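# Four arms lower a slung pipe into a trench

## Task

Use the slings to ease the pipe down into the trench until it lies along its full length on the trench floor. Do not let the pipe move quickly while it is in contact with a bank or the trench, for example by dropping it from above or rolling it in. That fails the task immediately.

## Robot and tools

Robots: four identical i2rt Big YAM arms named arm1, arm2, arm3 and arm4. Each has six revolute joints, a two-finger gripper and a wrist camera. Two fixed room cameras, cam_high and cam_low, also watch the scene. A hand reaches about 1.0 m from its joint1 axis. The feet, in metres in the scene frame, are: arm1 at (-1.010, -0.478, 0.809); arm2 at (-0.307, 0.516, 0.819); arm3 at (0.612, -0.542, 0.812); arm4 at (1.210, 0.500, 0.782). Each foot faces along its own +x. arm1 and arm3 stand on the -y side facing roughly +y. arm2 and arm4 stand on the +y side facing roughly -y.

Frames: there is one shared scene frame with its origin on the floor and +z up. The "hand" point lies between the finger pads, about 1 cm behind the tips. The fingers point along the hand's +z and open along its y. "hand_target" is the hand pose implied by the joint targets currently held. A hand can rest short of it under load, and the printed position gets less accurate at long reach.

Tool move: one action for any subset of arms. Each arm is its own key, arm1 to arm4, holding an object with "joints", "target", or both. An arm that is left out gets no new command but may keep pushing toward its old one.
- "joints": absolute targets by name. joint1_rad is -2.879 to 2.879; it is base yaw, positive counter-clockwise from above, and 0 faces the foot's +x. joint2_rad is 0 to 3.141, the shoulder; 0 is upper arm pointing back, and rising values lift it forward. joint3_rad is 0 to 3.019, the elbow; 0 is folded and larger values open it. joint4_rad is -1.692 to 1.57, hand pitch, positive tips the fingers up. joint5_rad is -1.57 to 1.57, sideways swing, positive to the arm's right. joint6_rad is -2.094 to 2.094, roll, positive clockwise seen from behind. gripper_m is 0 to 0.093 m and is the fingertip gap. All joint values are in radians except the gripper, in metres.
- "target": one list of 7 numbers per arm, [x, y, z, qw, qx, qy, qz]. It is an absolute hand pose in the scene frame, in metres, with a wxyz quaternion, written as the "hand" line prints it. The hand travels in a straight line from its hand_target toward it. When "target" is used, "joints" may contain only gripper_m.
- "speed": top speed of that straight path, 0.002 to 0.5 m/s, default 0.25. Rotation is capped at twice that figure in rad/s. It is only allowed alongside "target".
- "cameras": list of camera names (arm1_cam_wrist to arm4_cam_wrist, cam_high, cam_low, or "all"). Omitted means all; [] means none.
All motions in one call start together. Hand paths in the same call finish together, paced by the slowest. A path lasts 0.5 to 10 s, and no action runs beyond 15 s. Each control step limits the commanded pose to 100 mm and 20 degrees from the measured pose. Damped IK then favours position over orientation, so expect errors of a centimetre or more. Paths ignore obstacles and other arms. Unknown keys make a call invalid. Out-of-range values get it refused, and then the rest of that reply's move, wait and finished_scene calls are skipped.

Tool wait: seconds from 0 to 10, plus optional cameras. It commands nothing and returns the state. zoom_image: camera name and region [x0, y0, x1, y1] in pixels, at most 504x504, taken from that camera's latest image. read_manual: returns only licence text. finished_scene: takes the current scene number and ends the scene for good. The pipe must already be resting correctly without help.

Results: per-arm joint_positions, joint velocities (rad/s, gripper in m/s; "within noise" means still), joint torques (N m, including gravity, with per-unit offsets; joints 3 and 4 wrap at ±28), hand and hand_target. The "pictures" line gives the image order. The "move" line gives each moved arm's result: done, or its worst status. Arms not in the action appear under "as last shown" as "not commanded". Status words: off_target means it stopped short and may still be pushing. time_out means the arm holds a nearby target and keeps pushing, and on_its_own lists the joints still heading there. Sending the reported position relieves this. not_followed, "joint command not followed" or "pose unreachable" mean a self- or arm-collision check held the targets back; the gripper part still runs. on_its_own lists uncommanded behaviour, and its "held at" value is a target, not a reading. Gripper: when it is clamped on a rigid part the reading can be up to 0.005 m below the part's width. When closed on nothing it reads 0 to 0.003. Closing about 0.005 m below the first-contact reading gives full force, about 50 to 64 N per pad. To release, command a gap well above the reading.

Cautions: the arms do not stop at contact and can push very hard. A forceful squeeze between two robots fails the scene, and this includes one gripper clamping another's fingers. Fingers, gripper housings and wrist cameras can still collide. Sustained loads, outstretched poses or pushing at unreachable goals heat the motors. A MOTOR HOT warning appears at 85 °C. At 100 °C the arm goes limp for 30 to 60 s and reports limit_stop_at_motor_heat; resend targets afterwards. The scene keeps running while you think, holding your last commands. Occasional nudges may shift loose objects. Lower the pipe slowly and evenly with all slings so it stays level and settles onto the trench floor. Never let go of it while it is moving, let it fall or roll off a bank, or knock anything out of the work area or onto the floor.

Each tool is called after "Call:" in YAML: its name, and indented under it one key for each argument.

## Session

Call:
move:

Scene clock: 0.00 s.
Joint torques (N m): no reading
Heat: arm1: hottest joint2_rad 29 °C; arm2: hottest gripper 29 °C; arm3: hottest joint2_rad 29 °C; arm4: hottest joint5_rad 29 °C.
Joint velocities: within noise
arm1.joint_positions: joint1_rad=+0.463 joint2_rad=+0.644 joint3_rad=+1.433 joint4_rad=-1.528 joint5_rad=-0.151 joint6_rad=+0.131 gripper_m=+0.09396
arm1.joint_status: not commanded
arm1.hand: x=-1.1007 y=-0.2799 z=+1.3245 quat_wxyz=(-0.162, +0.716, -0.571, -0.367) (m; scene frame)
arm1.hand_target: x=-1.1003 y=-0.2818 z=+1.3343 quat_wxyz=(-0.169, +0.713, -0.567, -0.376) (m; scene frame)
arm1.hand_status: not commanded
arm2.joint_positions: joint1_rad=+0.344 joint2_rad=+0.519 joint3_rad=+1.379 joint4_rad=-1.320 joint5_rad=+0.063 joint6_rad=+0.187 gripper_m=+0.09396
arm2.joint_status: not commanded
arm2.hand: x=-0.2620 y=+0.3341 z=+1.3801 quat_wxyz=(-0.439, -0.579, -0.615, +0.304) (m; scene frame)
arm2.hand_target: x=-0.2629 y=+0.3373 z=+1.3911 quat_wxyz=(-0.449, -0.575, -0.610, +0.310) (m; scene frame)
arm2.hand_status: not commanded
arm3.joint_positions: joint1_rad=-0.192 joint2_rad=+0.525 joint3_rad=+1.406 joint4_rad=-1.298 joint5_rad=-0.073 joint6_rad=+0.119 gripper_m=+0.09396
arm3.joint_status: not commanded
arm3.hand: x=+0.6033 y=-0.3522 z=+1.3879 quat_wxyz=(-0.348, +0.562, -0.618, -0.425) (m; scene frame)
arm3.hand_target: x=+0.6032 y=-0.3558 z=+1.3978 quat_wxyz=(-0.355, +0.558, -0.613, -0.433) (m; scene frame)
arm3.hand_status: not commanded
arm4.joint_positions: joint1_rad=-0.380 joint2_rad=+0.466 joint3_rad=+1.426 joint4_rad=-1.395 joint5_rad=+0.164 joint6_rad=+0.191 gripper_m=+0.09396
arm4.joint_status: not commanded
arm4.hand: x=+1.1323 y=+0.3633 z=+1.3533 quat_wxyz=(-0.305, -0.747, -0.388, +0.446) (m; scene frame)
arm4.hand_target: x=+1.1330 y=+0.3657 z=+1.3639 quat_wxyz=(-0.312, -0.741, -0.383, +0.454) (m; scene frame)
arm4.hand_status: not commanded
pictures: arm1_cam_wrist, arm2_cam_wrist, arm3_cam_wrist, arm4_cam_wrist, cam_high, cam_low

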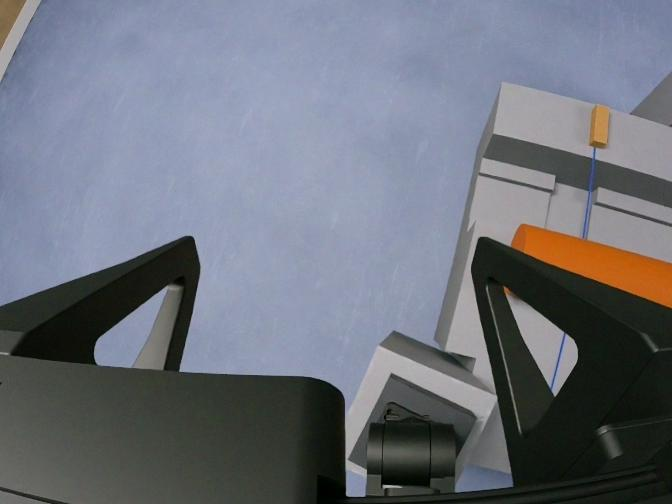

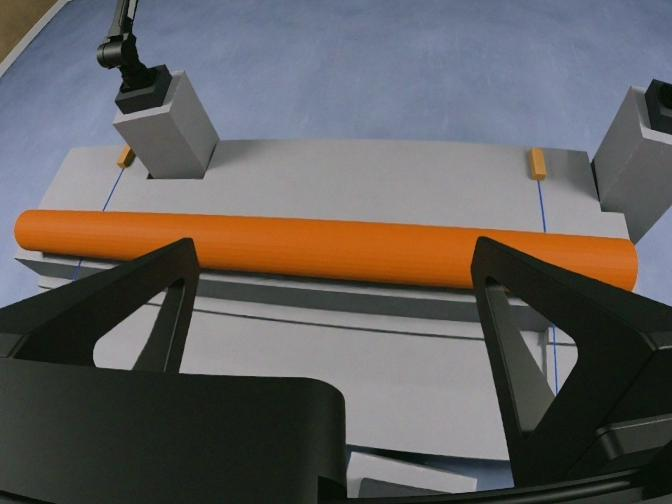

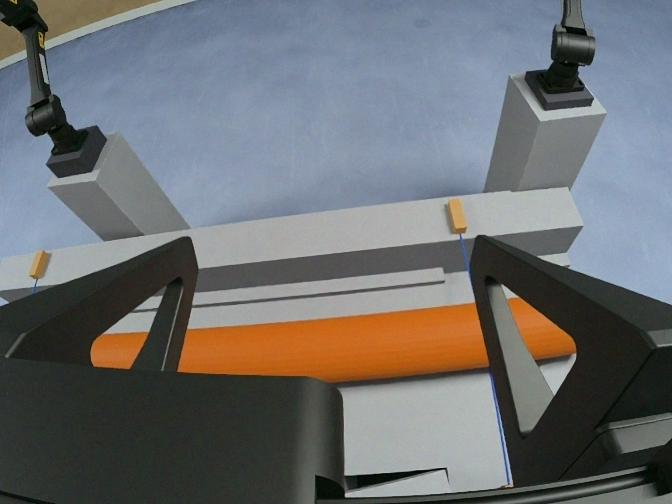

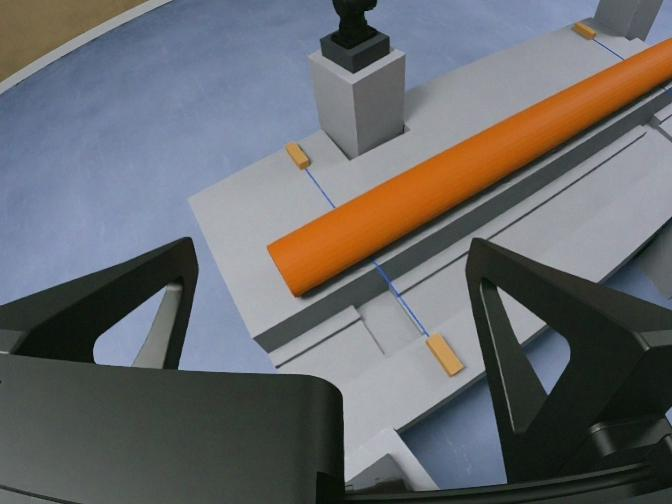

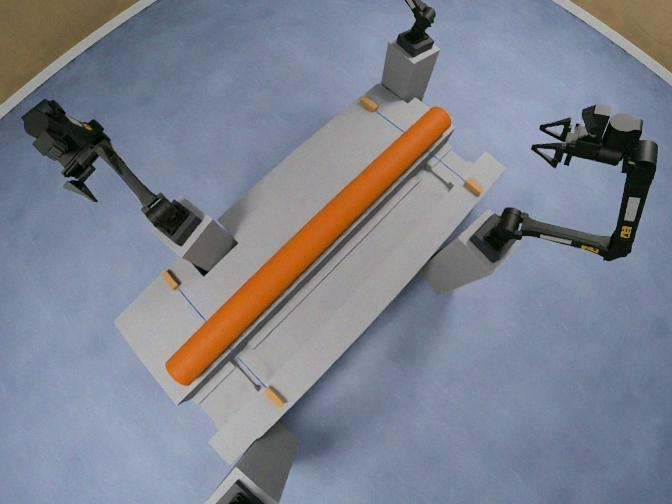

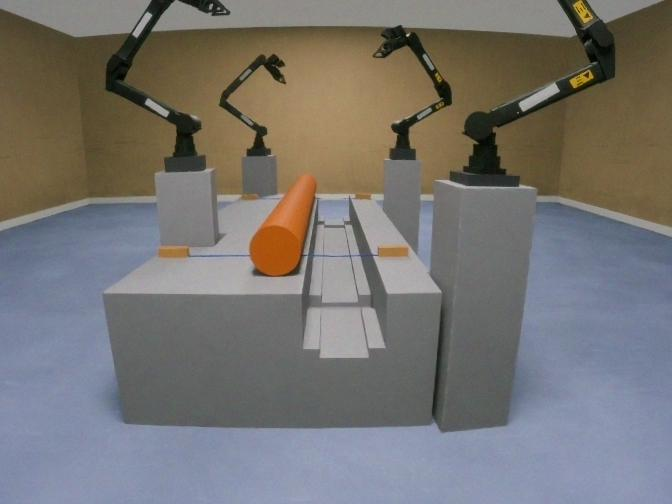

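Call:
zoom_image:
  camera: "cam_low"
  region: [90, 150, 540, 430]

Call:
zoom_image:
  camera: "cam_high"
  region: [100, 60, 540, 504]

Call:
zoom_image:
  camera: "arm4_cam_wrist"
  region: [180, 0, 672, 500]

Call:
zoom_image:
  camera: "arm3_cam_wrist"
  region: [0, 100, 504, 504]

Call:
zoom_image:
  camera: "arm2_cam_wrist"
  region: [0, 100, 400, 504]

Call:
zoom_image:
  camera: "arm2_cam_wrist"
  region: [300, 50, 672, 504]

Scaled by 1.120.

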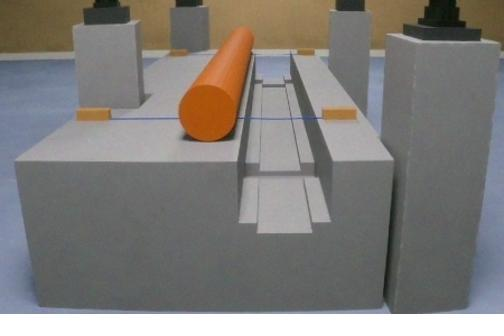

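Scaled by 1.135.

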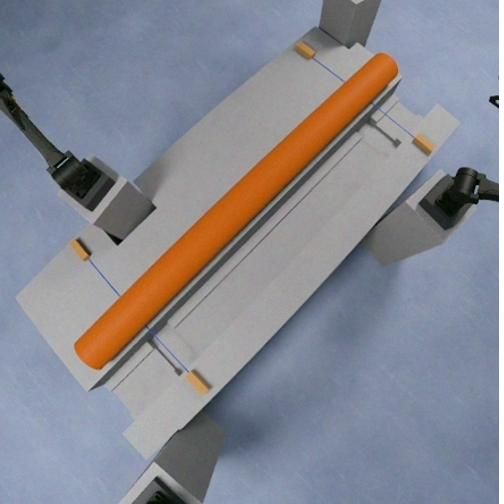

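Scaled by 1.008 from the camera's 672x504 image, which has a finer 960x720 frame.

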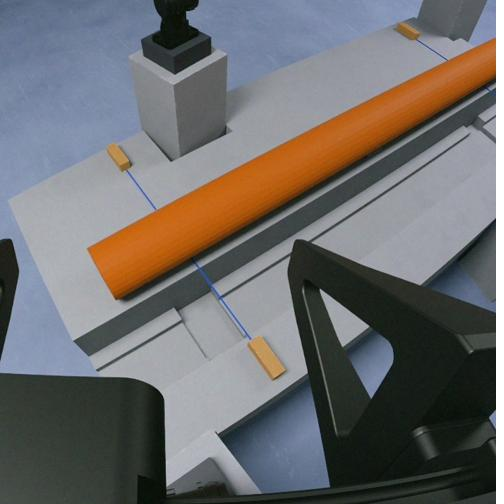

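Scaled by 1.000.

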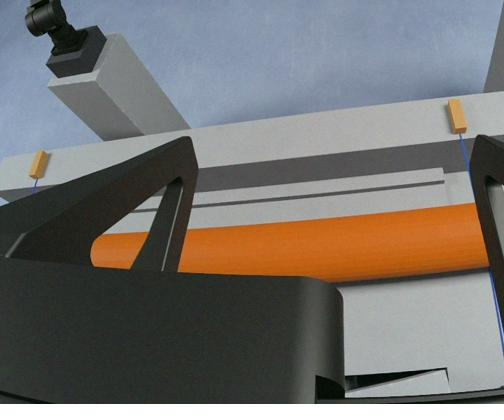

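Scaled by 1.248 from the camera's 672x504 image, which has a finer 960x720 frame.

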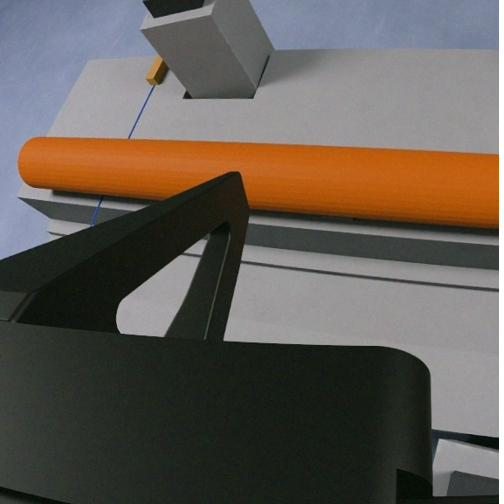

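Scaled by 1.110 from the camera's 672x504 image, which has a finer 960x720 frame.

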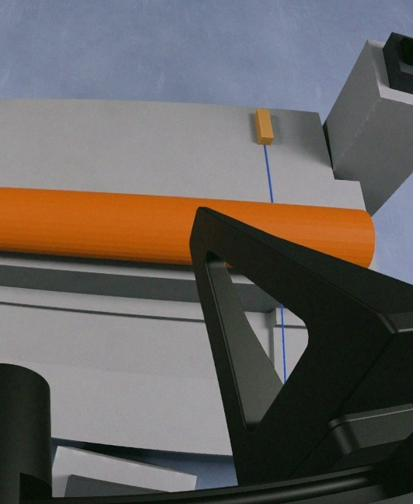

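Call:
move:
  arm1: {"target": [-0.69, -0.49, 0.78, 0.0, -0.7071, 0.7071, 0.0], "speed": 0.3}
  arm2: {"target": [-0.70, 0.29, 0.78, 0.0, 0.7071, 0.7071, 0.0], "speed": 0.3}
  arm3: {"target": [0.86, -0.48, 0.78, 0.0, -0.7071, 0.7071, 0.0], "speed": 0.3}
  arm4: {"target": [0.865, 0.275, 0.78, 0.0, 0.7071, 0.7071, 0.0], "speed": 0.3}

Scene clock: 76.37 s.
Joint torques (N m): arm1=[-0.5 -9.7 7.53 0.8 -0.03 -0.06] | arm2=[-1.67 -16.26 10.02 -0.21 -0.09 0.08] | arm3=[1.44 -9.23 5.15 0.39 -0.09 -0.08] | arm4=[0.91 -13.57 8.9 0.44 0.09 0]
Heat: arm1: hottest joint3_rad 34 °C; arm2: hottest joint3_rad 36 °C; arm3: hottest joint2_rad 29 °C; arm4: hottest joint3_rad 32 °C.
move: arm1 off_target; arm2 off_target; arm3 done; arm4 off_target
Joint velocities: within noise
arm1.joint_positions: joint1_rad=-1.424 joint2_rad=+1.552 joint3_rad=+0.632 joint4_rad=-0.705 joint5_rad=-0.010 joint6_rad=-1.603 gripper_m=+0.09396
arm1.joint_status: not commanded
arm1.hand: x=-0.7091 y=-0.4867 z=+0.7741 quat_wxyz=(+0.013, +0.707, -0.707, -0.015) (m; scene frame)
arm1.hand_target: x=-0.6905 y=-0.4900 z=+0.7805 quat_wxyz=(+0.000, +0.707, -0.707, +0.000) (m; scene frame)
arm1.hand_status: off_target (0.020 m and 2.3 deg from the pose sent, 0.714 m and 49.0 deg at the start; pose on its path clipped on 8 of 96 steps; a joint's target at an end of its range on 31 of 96 steps)
arm2.joint_positions: joint1_rad=-0.968 joint2_rad=+1.853 joint3_rad=+1.007 joint4_rad=-0.788 joint5_rad=+0.013 joint6_rad=-1.039 gripper_m=+0.09396
arm2.joint_status: not commanded
arm2.hand: x=-0.6772 y=+0.2958 z=+0.7680 quat_wxyz=(-0.007, -0.703, -0.710, -0.025) (m; scene frame)
arm2.hand_target: x=-0.6995 y=+0.2905 z=+0.7806 quat_wxyz=(+0.000, -0.707, -0.707, +0.000) (m; scene frame)
arm2.hand_status: off_target (0.026 m and 3.0 deg from the pose sent, 0.744 m and 64.7 deg at the start)
arm3.joint_positions: joint1_rad=-1.487 joint2_rad=+1.406 joint3_rad=+0.479 joint4_rad=-0.672 joint5_rad=+0.006 joint6_rad=-1.310 gripper_m=+0.09396
arm3.joint_status: not commanded
arm3.hand: x=+0.8536 y=-0.4823 z=+0.7771 quat_wxyz=(+0.009, +0.703, -0.711, -0.007) (m; scene frame)
arm3.hand_target: x=+0.8598 y=-0.4800 z=+0.7800 quat_wxyz=(+0.000, +0.707, -0.707, +0.000) (m; scene frame)
arm3.hand_status: done (0.007 m and 1.5 deg from the pose sent, 0.672 m and 66.9 deg at the start; a joint's target at an end of its range on 14 of 96 steps)
arm4.joint_positions: joint1_rad=-1.064 joint2_rad=+1.683 joint3_rad=+0.890 joint4_rad=-0.846 joint5_rad=+0.003 joint6_rad=-0.976 gripper_m=+0.09396
arm4.joint_status: not commanded
arm4.hand: x=+0.8876 y=+0.2930 z=+0.7629 quat_wxyz=(-0.008, -0.714, -0.699, -0.035) (m; scene frame)
arm4.hand_target: x=+0.8660 y=+0.2756 z=+0.7808 quat_wxyz=(+0.000, -0.707, -0.707, +0.000) (m; scene frame)
arm4.hand_status: off_target (0.034 m and 4.3 deg from the pose sent, 0.639 m and 73.3 deg at the start)
pictures: arm1_cam_wrist, arm2_cam_wrist, arm3_cam_wrist, arm4_cam_wrist, cam_high, cam_low

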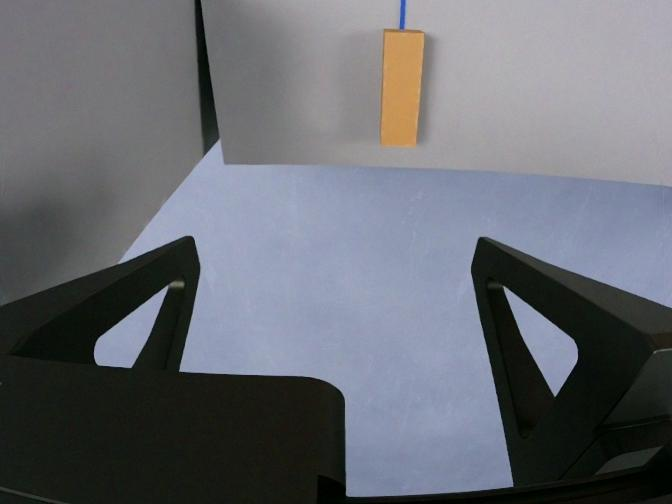

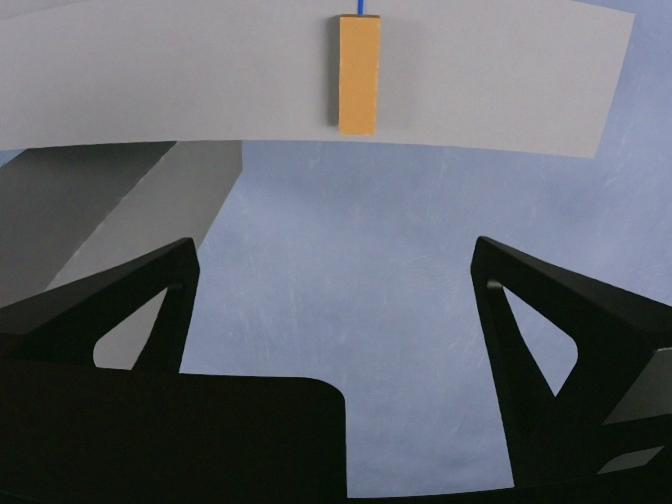

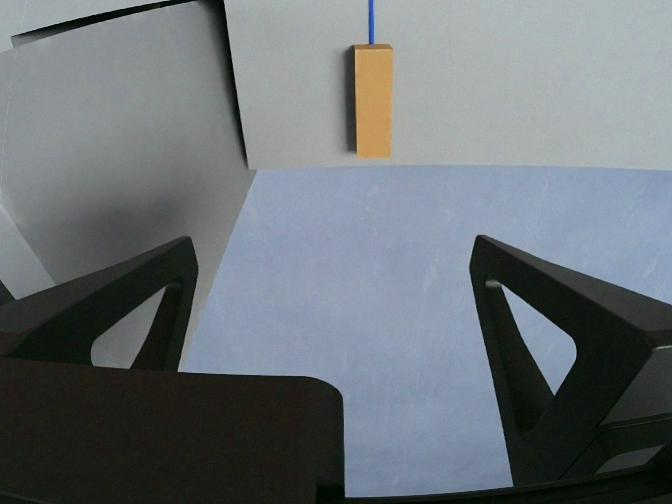

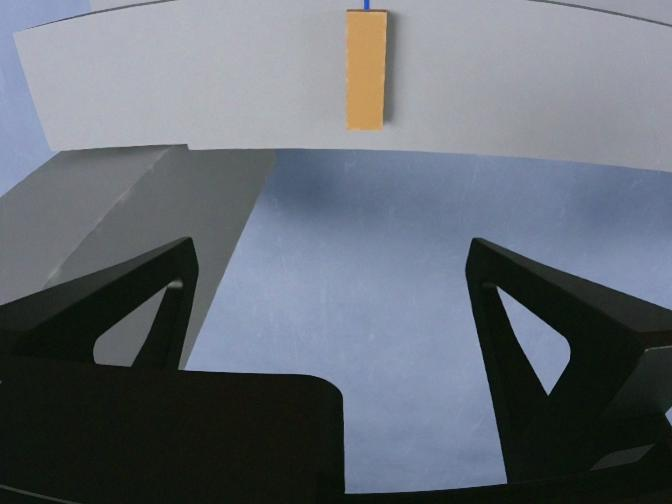

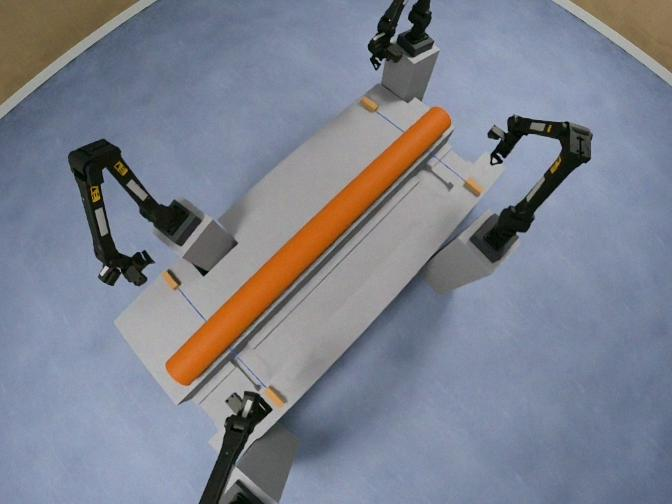

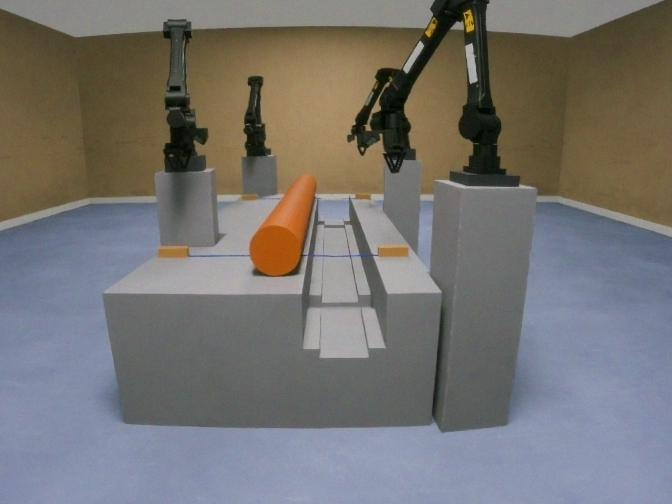

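Call:
move:
  arm1: {"target": [-0.647, -0.473, 0.636, 0.0, -0.7071, 0.7071, 0.0], "speed": 0.2}
  arm2: {"target": [-0.710, 0.270, 0.643, 0.0, 0.7071, 0.7071, 0.0], "speed": 0.2}
  arm3: {"target": [0.885, -0.480, 0.633, 0.0, -0.7071, 0.7071, 0.0], "speed": 0.2}
  arm4: {"target": [0.855, 0.254, 0.648, 0.0, 0.7071, 0.7071, 0.0], "speed": 0.2}

Scene clock: 96.33 s.
Joint torques (N m): arm1=[0.97 -13.63 3.92 0.88 -0.08 0.1] | arm2=[0.03 -17.9 7.3 0.02 -0.14 0.2] | arm3=[0.5 -13.27 1.37 0.44 -0.11 -0.06] | arm4=[0.91 -15.33 6 0.57 0.06 0.3]
Heat: arm1: hottest joint3_rad 34 °C; arm2: hottest joint3_rad 37 °C; arm3: hottest joint2_rad 29 °C; arm4: hottest joint3_rad 33 °C.
move: arm1 done; arm2 off_target; arm3 done; arm4 off_target
Joint velocities: within noise
arm1.joint_positions: joint1_rad=-1.384 joint2_rad=+2.040 joint3_rad=+0.749 joint4_rad=-0.310 joint5_rad=-0.010 joint6_rad=-1.564 gripper_m=+0.09396
arm1.joint_status: not commanded
arm1.hand: x=-0.6562 y=-0.4754 z=+0.6385 quat_wxyz=(+0.005, +0.708, -0.706, -0.006) (m; scene frame)
arm1.hand_target: x=-0.6470 y=-0.4729 z=+0.6363 quat_wxyz=(+0.000, +0.707, -0.707, +0.000) (m; scene frame)
arm1.hand_status: done (0.010 m and 0.9 deg from the pose sent, 0.152 m and 2.3 deg at the start)
arm2.joint_positions: joint1_rad=-0.968 joint2_rad=+2.179 joint3_rad=+1.067 joint4_rad=-0.511 joint5_rad=+0.013 joint6_rad=-1.029 gripper_m=+0.09396
arm2.joint_status: not commanded
arm2.hand: x=-0.6946 y=+0.2834 z=+0.6385 quat_wxyz=(-0.005, -0.707, -0.707, -0.020) (m; scene frame)
arm2.hand_target: x=-0.7097 y=+0.2702 z=+0.6436 quat_wxyz=(+0.000, -0.707, -0.707, +0.000) (m; scene frame)
arm2.hand_status: off_target (0.021 m and 2.4 deg from the pose sent, 0.132 m and 3.1 deg at the start)
arm3.joint_positions: joint1_rad=-1.501 joint2_rad=+2.004 joint3_rad=+0.525 joint4_rad=-0.115 joint5_rad=+0.006 joint6_rad=-1.337 gripper_m=+0.09396
arm3.joint_status: not commanded
arm3.hand: x=+0.8773 y=-0.4788 z=+0.6329 quat_wxyz=(+0.007, +0.708, -0.706, -0.006) (m; scene frame)
arm3.hand_target: x=+0.8850 y=-0.4800 z=+0.6332 quat_wxyz=(+0.000, +0.707, -0.707, +0.000) (m; scene frame)
arm3.hand_status: done (0.008 m and 1.0 deg from the pose sent, 0.148 m and 1.5 deg at the start)
arm4.joint_positions: joint1_rad=-1.039 joint2_rad=+2.010 joint3_rad=+0.917 joint4_rad=-0.526 joint5_rad=+0.003 joint6_rad=-0.976 gripper_m=+0.09396
arm4.joint_status: not commanded
arm4.hand: x=+0.8724 y=+0.2703 z=+0.6406 quat_wxyz=(-0.006, -0.706, -0.708, -0.025) (m; scene frame)
arm4.hand_target: x=+0.8554 y=+0.2542 z=+0.6488 quat_wxyz=(+0.000, -0.707, -0.707, +0.000) (m; scene frame)
arm4.hand_status: off_target (0.025 m and 2.9 deg from the pose sent, 0.126 m and 4.2 deg at the start)
pictures: arm1_cam_wrist, arm2_cam_wrist, arm3_cam_wrist, arm4_cam_wrist, cam_high, cam_low

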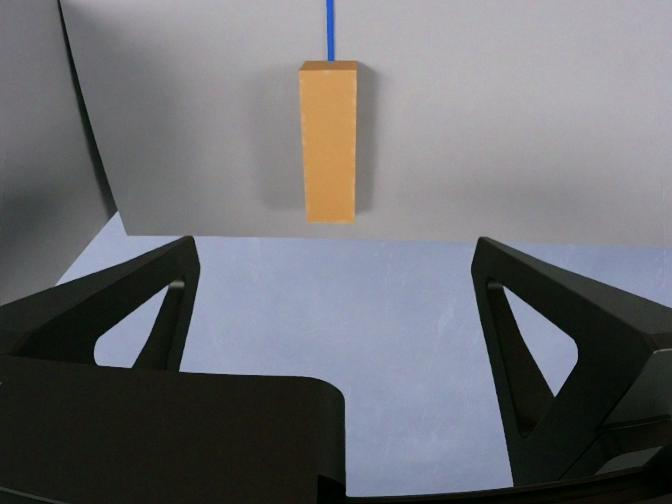

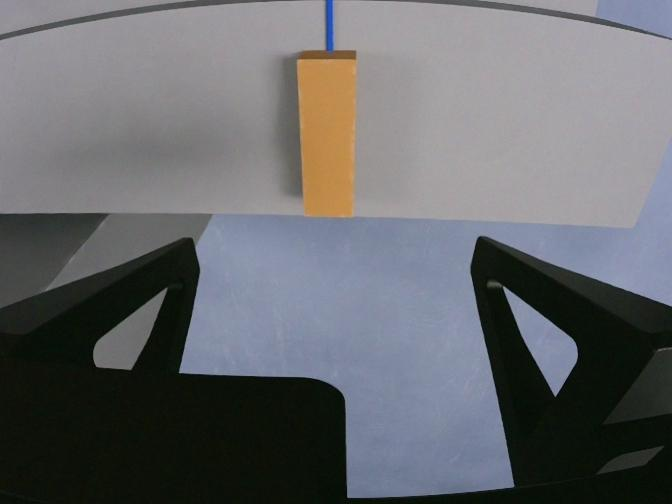

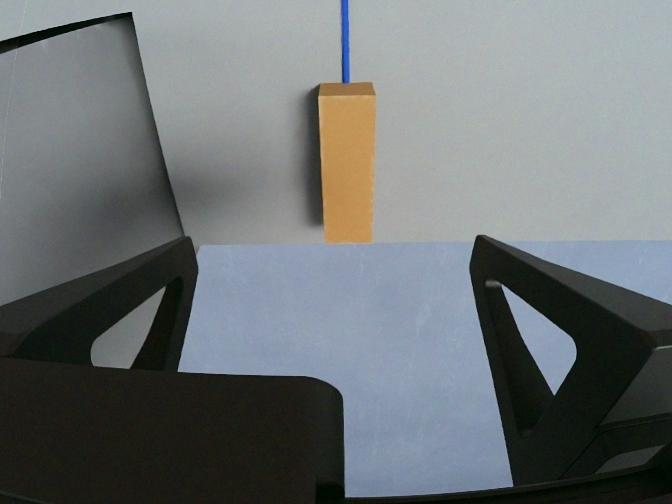

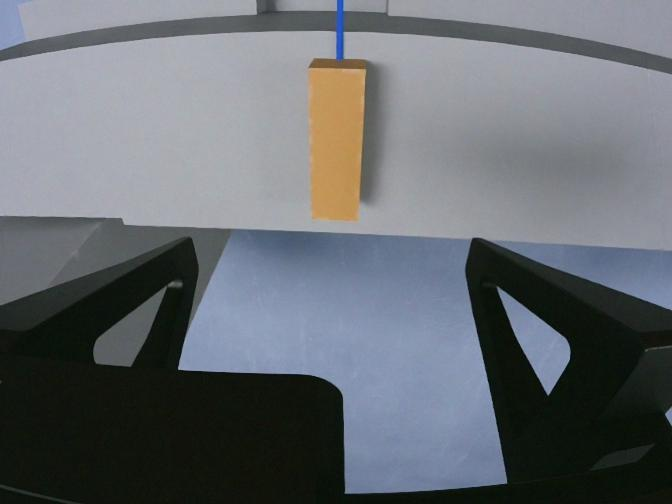

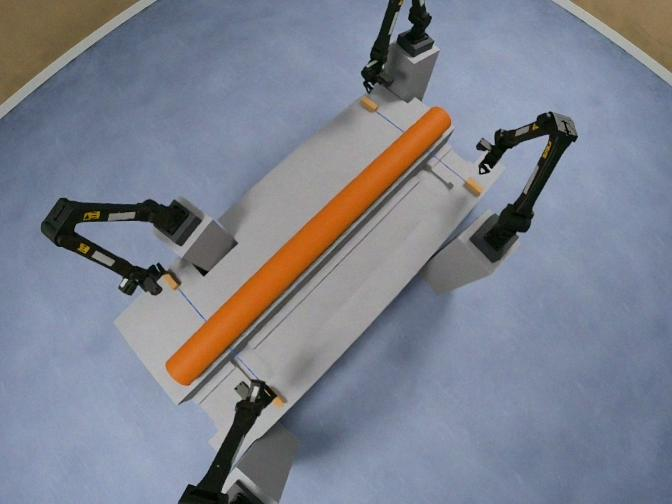

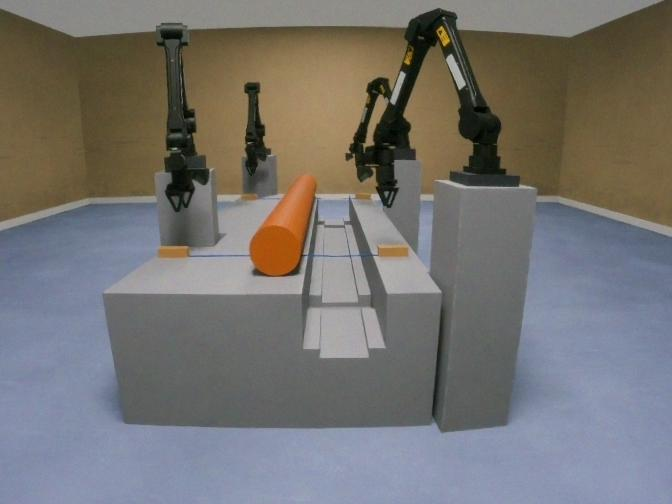

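Call:
move:
  arm1: {"target": [-0.651, -0.484, 0.558, 0.0, -0.7071, 0.7071, 0.0], "speed": 0.15}
  arm2: {"target": [-0.702, 0.279, 0.565, 0.0, 0.7071, 0.7071, 0.0], "speed": 0.15}
  arm3: {"target": [0.892, -0.508, 0.560, 0.0, -0.7071, 0.7071, 0.0], "speed": 0.15}
  arm4: {"target": [0.860, 0.270, 0.568, 0.0, 0.7071, 0.7071, 0.0], "speed": 0.15}

Call:
zoom_image:
  camera: "cam_low"
  region: [120, 150, 460, 320]

Scene clock: 117.17 s.
Joint torques (N m): arm1=[-0.38 -13.74 1.78 0.98 -0.03 -0.09] | arm2=[-0.73 -18.49 5.33 -0.01 -0.12 0.1] | arm3=[0.97 -14.68 -0.4 0.44 -0.14 -0.08] | arm4=[-0.38 -16.03 3.97 0.61 0.1 0]
Heat: arm1: hottest joint3_rad 32 °C; arm2: hottest joint3_rad 34 °C; arm3: hottest joint2_rad 30 °C; arm4: hottest joint3_rad 33 °C.
move: arm1 done; arm2 off_target; arm3 done; arm4 off_target
Joint velocities: within noise
arm1.joint_positions: joint1_rad=-1.398 joint2_rad=+2.275 joint3_rad=+0.805 joint4_rad=-0.122 joint5_rad=-0.010 joint6_rad=-1.574 gripper_m=+0.09396
arm1.joint_status: not commanded
arm1.hand: x=-0.6547 y=-0.4811 z=+0.5630 quat_wxyz=(+0.002, +0.706, -0.708, -0.003) (m; scene frame)
arm1.hand_target: x=-0.6510 y=-0.4840 z=+0.5582 quat_wxyz=(+0.000, +0.707, -0.707, +0.000) (m; scene frame)
arm1.hand_status: done (0.007 m and 0.4 deg from the pose sent, 0.081 m and 0.9 deg at the start)
arm2.joint_positions: joint1_rad=-0.968 joint2_rad=+2.363 joint3_rad=+1.093 joint4_rad=-0.348 joint5_rad=+0.013 joint6_rad=-1.029 gripper_m=+0.09396
arm2.joint_status: not commanded
arm2.hand: x=-0.6868 y=+0.2868 z=+0.5619 quat_wxyz=(-0.005, -0.707, -0.707, -0.017) (m; scene frame)
arm2.hand_target: x=-0.7019 y=+0.2792 z=+0.5654 quat_wxyz=(+0.000, -0.707, -0.707, +0.000) (m; scene frame)
arm2.hand_status: off_target (0.017 m and 2.1 deg from the pose sent, 0.074 m and 2.4 deg at the start)
arm3.joint_positions: joint1_rad=-1.610 joint2_rad=+2.278 joint3_rad=+0.609 joint4_rad=+0.086 joint5_rad=+0.007 joint6_rad=-1.442 gripper_m=+0.09396
arm3.joint_status: not commanded
arm3.hand: x=+0.8897 y=-0.5067 z=+0.5613 quat_wxyz=(+0.003, +0.706, -0.708, -0.003) (m; scene frame)
arm3.hand_target: x=+0.8920 y=-0.5079 z=+0.5600 quat_wxyz=(+0.000, +0.707, -0.707, +0.000) (m; scene frame)
arm3.hand_status: done (0.003 m and 0.5 deg from the pose sent, 0.080 m and 1.0 deg at the start)
arm4.joint_positions: joint1_rad=-1.045 joint2_rad=+2.209 joint3_rad=+0.923 joint4_rad=-0.325 joint5_rad=+0.003 joint6_rad=-0.976 gripper_m=+0.09396
arm4.joint_status: not commanded
arm4.hand: x=+0.8785 y=+0.2770 z=+0.5632 quat_wxyz=(-0.005, -0.708, -0.706, -0.020) (m; scene frame)
arm4.hand_target: x=+0.8602 y=+0.2702 z=+0.5685 quat_wxyz=(+0.000, -0.707, -0.707, +0.000) (m; scene frame)
arm4.hand_status: off_target (0.020 m and 2.4 deg from the pose sent, 0.074 m and 2.9 deg at the start)
pictures: arm1_cam_wrist, arm2_cam_wrist, arm3_cam_wrist, arm4_cam_wrist, cam_high, cam_low

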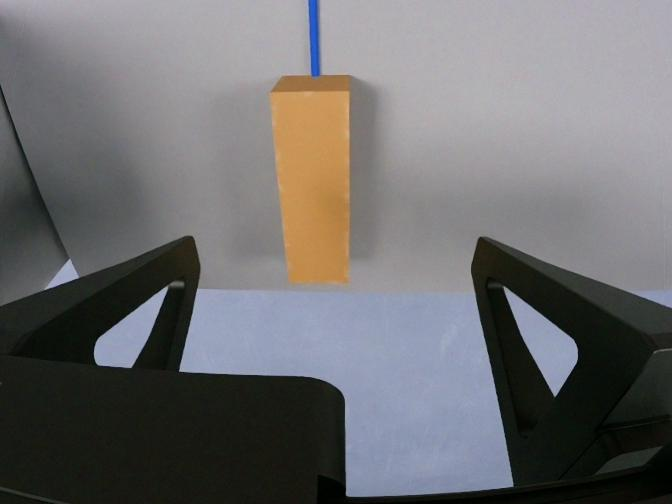

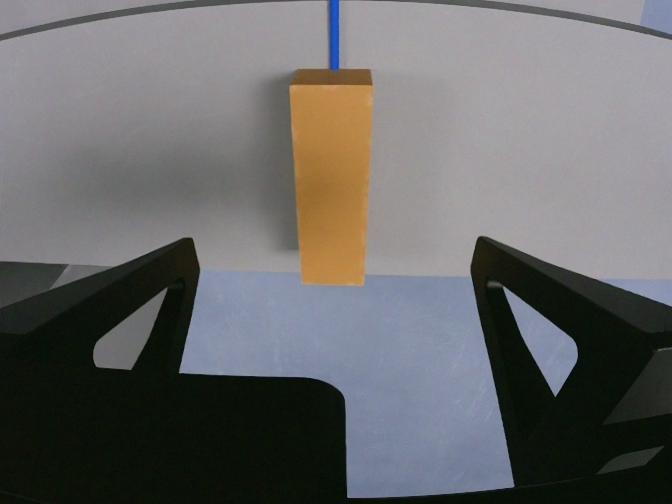

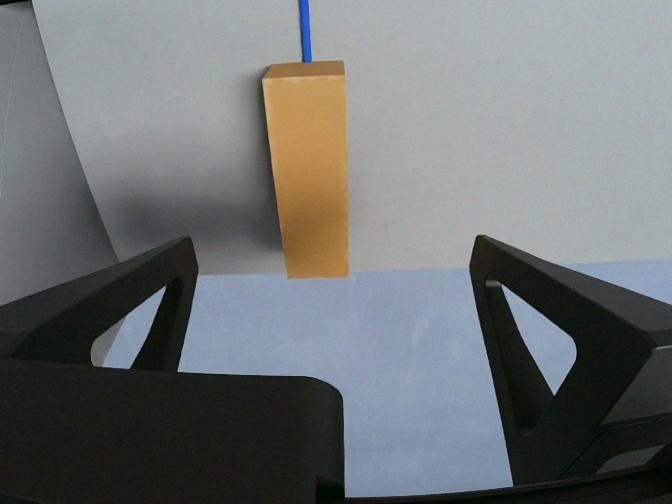

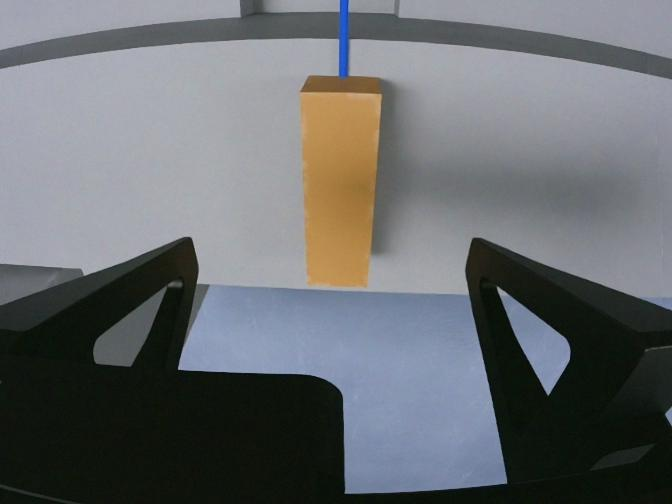

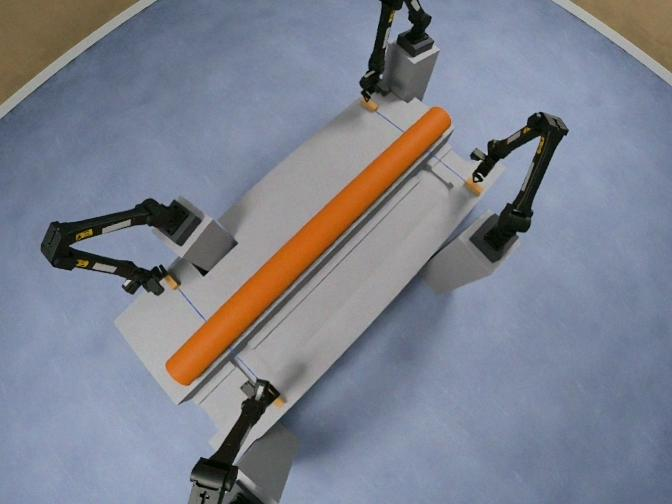

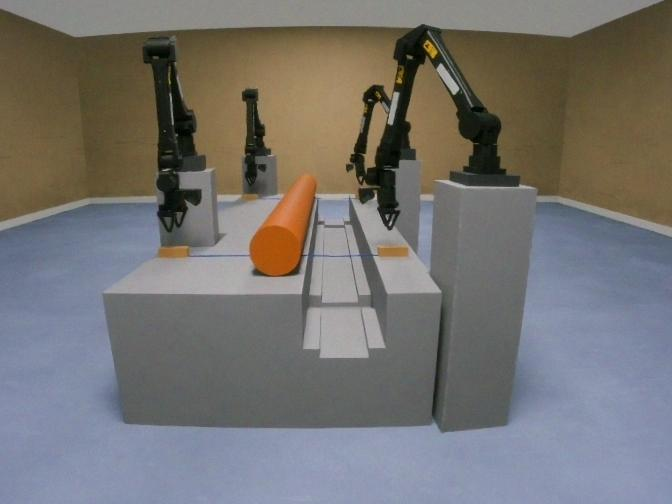

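Scaled by 1.482.

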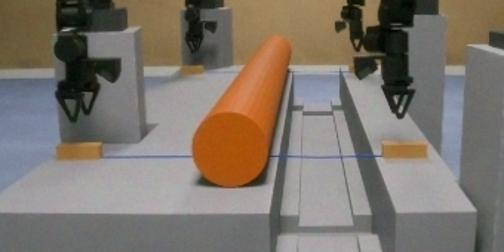

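Call:
move:
  arm1: {"target": [-0.661, -0.500, 0.477, 0.0, -0.7071, 0.7071, 0.0], "speed": 0.12}
  arm2: {"target": [-0.699, 0.291, 0.484, 0.0, 0.7071, 0.7071, 0.0], "speed": 0.12}
  arm3: {"target": [0.880, -0.521, 0.479, 0.0, -0.7071, 0.7071, 0.0], "speed": 0.12}
  arm4: {"target": [0.867, 0.289, 0.485, 0.0, 0.7071, 0.7071, 0.0], "speed": 0.12}

Call:
zoom_image:
  camera: "cam_low"
  region: [120, 150, 460, 320]

Scene clock: 132.50 s.
Joint torques (N m): arm1=[-1.08 -14.33 0.32 0.96 -0.02 -0.04] | arm2=[-1.67 -18.55 3.86 0.03 -0.1 0.09] | arm3=[0.56 -15.09 -1.8 0.43 -0.13 -0.07] | arm4=[-0.32 -16.03 2.04 0.62 0.08 0.01]
Heat: arm1: hottest joint3_rad 31 °C; arm2: hottest joint3_rad 34 °C; arm3: hottest joint2_rad 30 °C; arm4: hottest joint3_rad 32 °C.
move: arm1 done; arm2 off_target; arm3 done; arm4 off_target
Joint velocities: within noise
arm1.joint_positions: joint1_rad=-1.442 joint2_rad=+2.516 joint3_rad=+0.898 joint4_rad=+0.033 joint5_rad=-0.010 joint6_rad=-1.618 gripper_m=+0.09396
arm1.joint_status: not commanded
arm1.hand: x=-0.6586 y=-0.4972 z=+0.4837 quat_wxyz=(-0.001, +0.706, -0.708, +0.000) (m; scene frame)
arm1.hand_target: x=-0.6611 y=-0.5000 z=+0.4772 quat_wxyz=(+0.000, +0.707, -0.707, +0.000) (m; scene frame)
arm1.hand_status: done (0.008 m and 0.2 deg from the pose sent, 0.088 m and 0.4 deg at the start)
arm2.joint_positions: joint1_rad=-0.979 joint2_rad=+2.560 joint3_rad=+1.173 joint4_rad=-0.221 joint5_rad=+0.013 joint6_rad=-1.046 gripper_m=+0.09396
arm2.joint_status: not commanded
arm2.hand: x=-0.6850 y=+0.2919 z=+0.4843 quat_wxyz=(-0.004, -0.705, -0.709, -0.013) (m; scene frame)
arm2.hand_target: x=-0.6988 y=+0.2912 z=+0.4843 quat_wxyz=(+0.000, -0.707, -0.707, +0.000) (m; scene frame)
arm2.hand_status: off_target (0.014 m and 1.6 deg from the pose sent, 0.079 m and 2.1 deg at the start)
arm3.joint_positions: joint1_rad=-1.652 joint2_rad=+2.563 joint3_rad=+0.709 joint4_rad=+0.274 joint5_rad=+0.007 joint6_rad=-1.487 gripper_m=+0.09396
arm3.joint_status: not commanded
arm3.hand: x=+0.8796 y=-0.5185 z=+0.4811 quat_wxyz=(+0.001, +0.707, -0.707, -0.002) (m; scene frame)
arm3.hand_target: x=+0.8800 y=-0.5209 z=+0.4791 quat_wxyz=(+0.000, +0.707, -0.707, +0.000) (m; scene frame)
arm3.hand_status: done (0.003 m and 0.3 deg from the pose sent, 0.084 m and 0.5 deg at the start)
arm4.joint_positions: joint1_rad=-1.076 joint2_rad=+2.426 joint3_rad=+0.972 joint4_rad=-0.144 joint5_rad=+0.003 joint6_rad=-1.006 gripper_m=+0.09396
arm4.joint_status: not commanded
arm4.hand: x=+0.8802 y=+0.2926 z=+0.4835 quat_wxyz=(-0.004, -0.709, -0.705, -0.014) (m; scene frame)
arm4.hand_target: x=+0.8672 y=+0.2891 z=+0.4852 quat_wxyz=(+0.000, -0.707, -0.707, +0.000) (m; scene frame)
arm4.hand_status: off_target (0.014 m and 1.7 deg from the pose sent, 0.080 m and 2.4 deg at the start)
pictures: arm1_cam_wrist, arm2_cam_wrist, arm3_cam_wrist, arm4_cam_wrist, cam_high, cam_low

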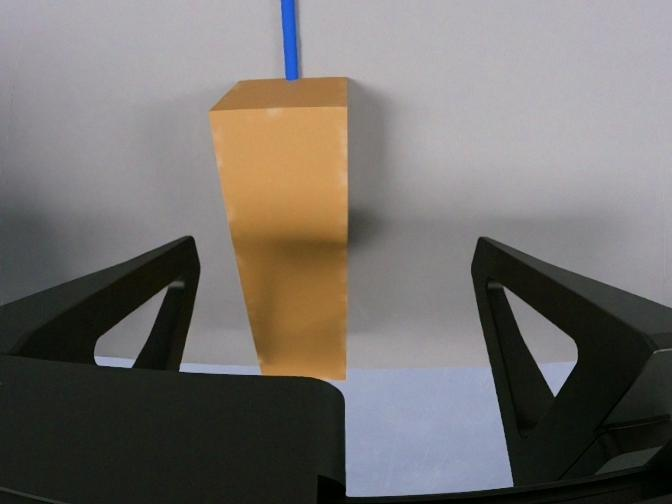

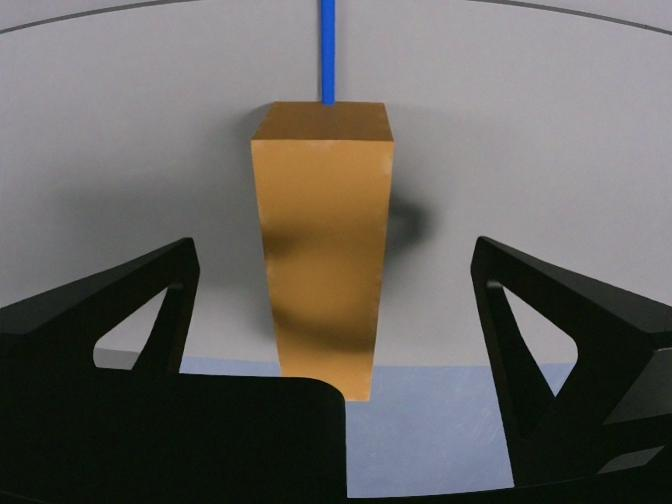

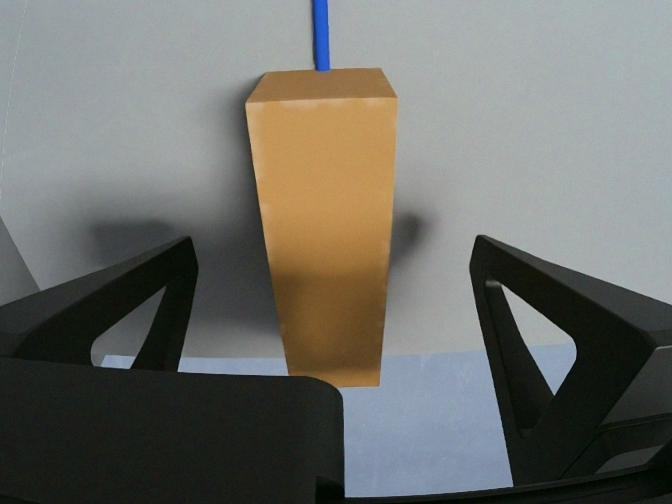

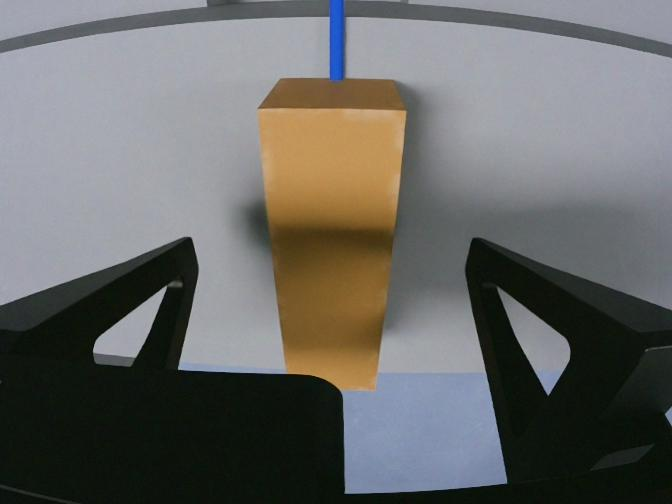

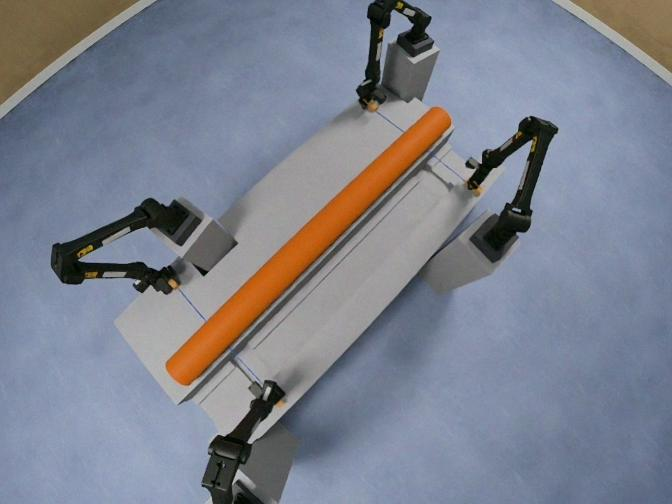

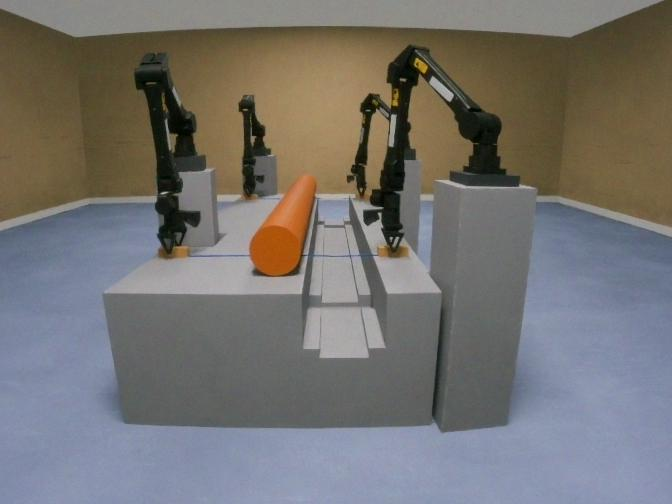

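Scaled by 1.482.

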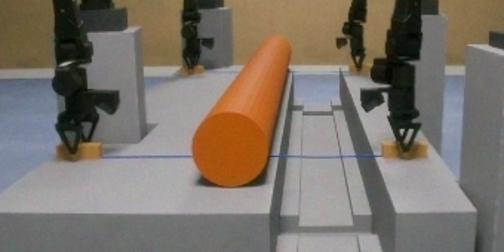

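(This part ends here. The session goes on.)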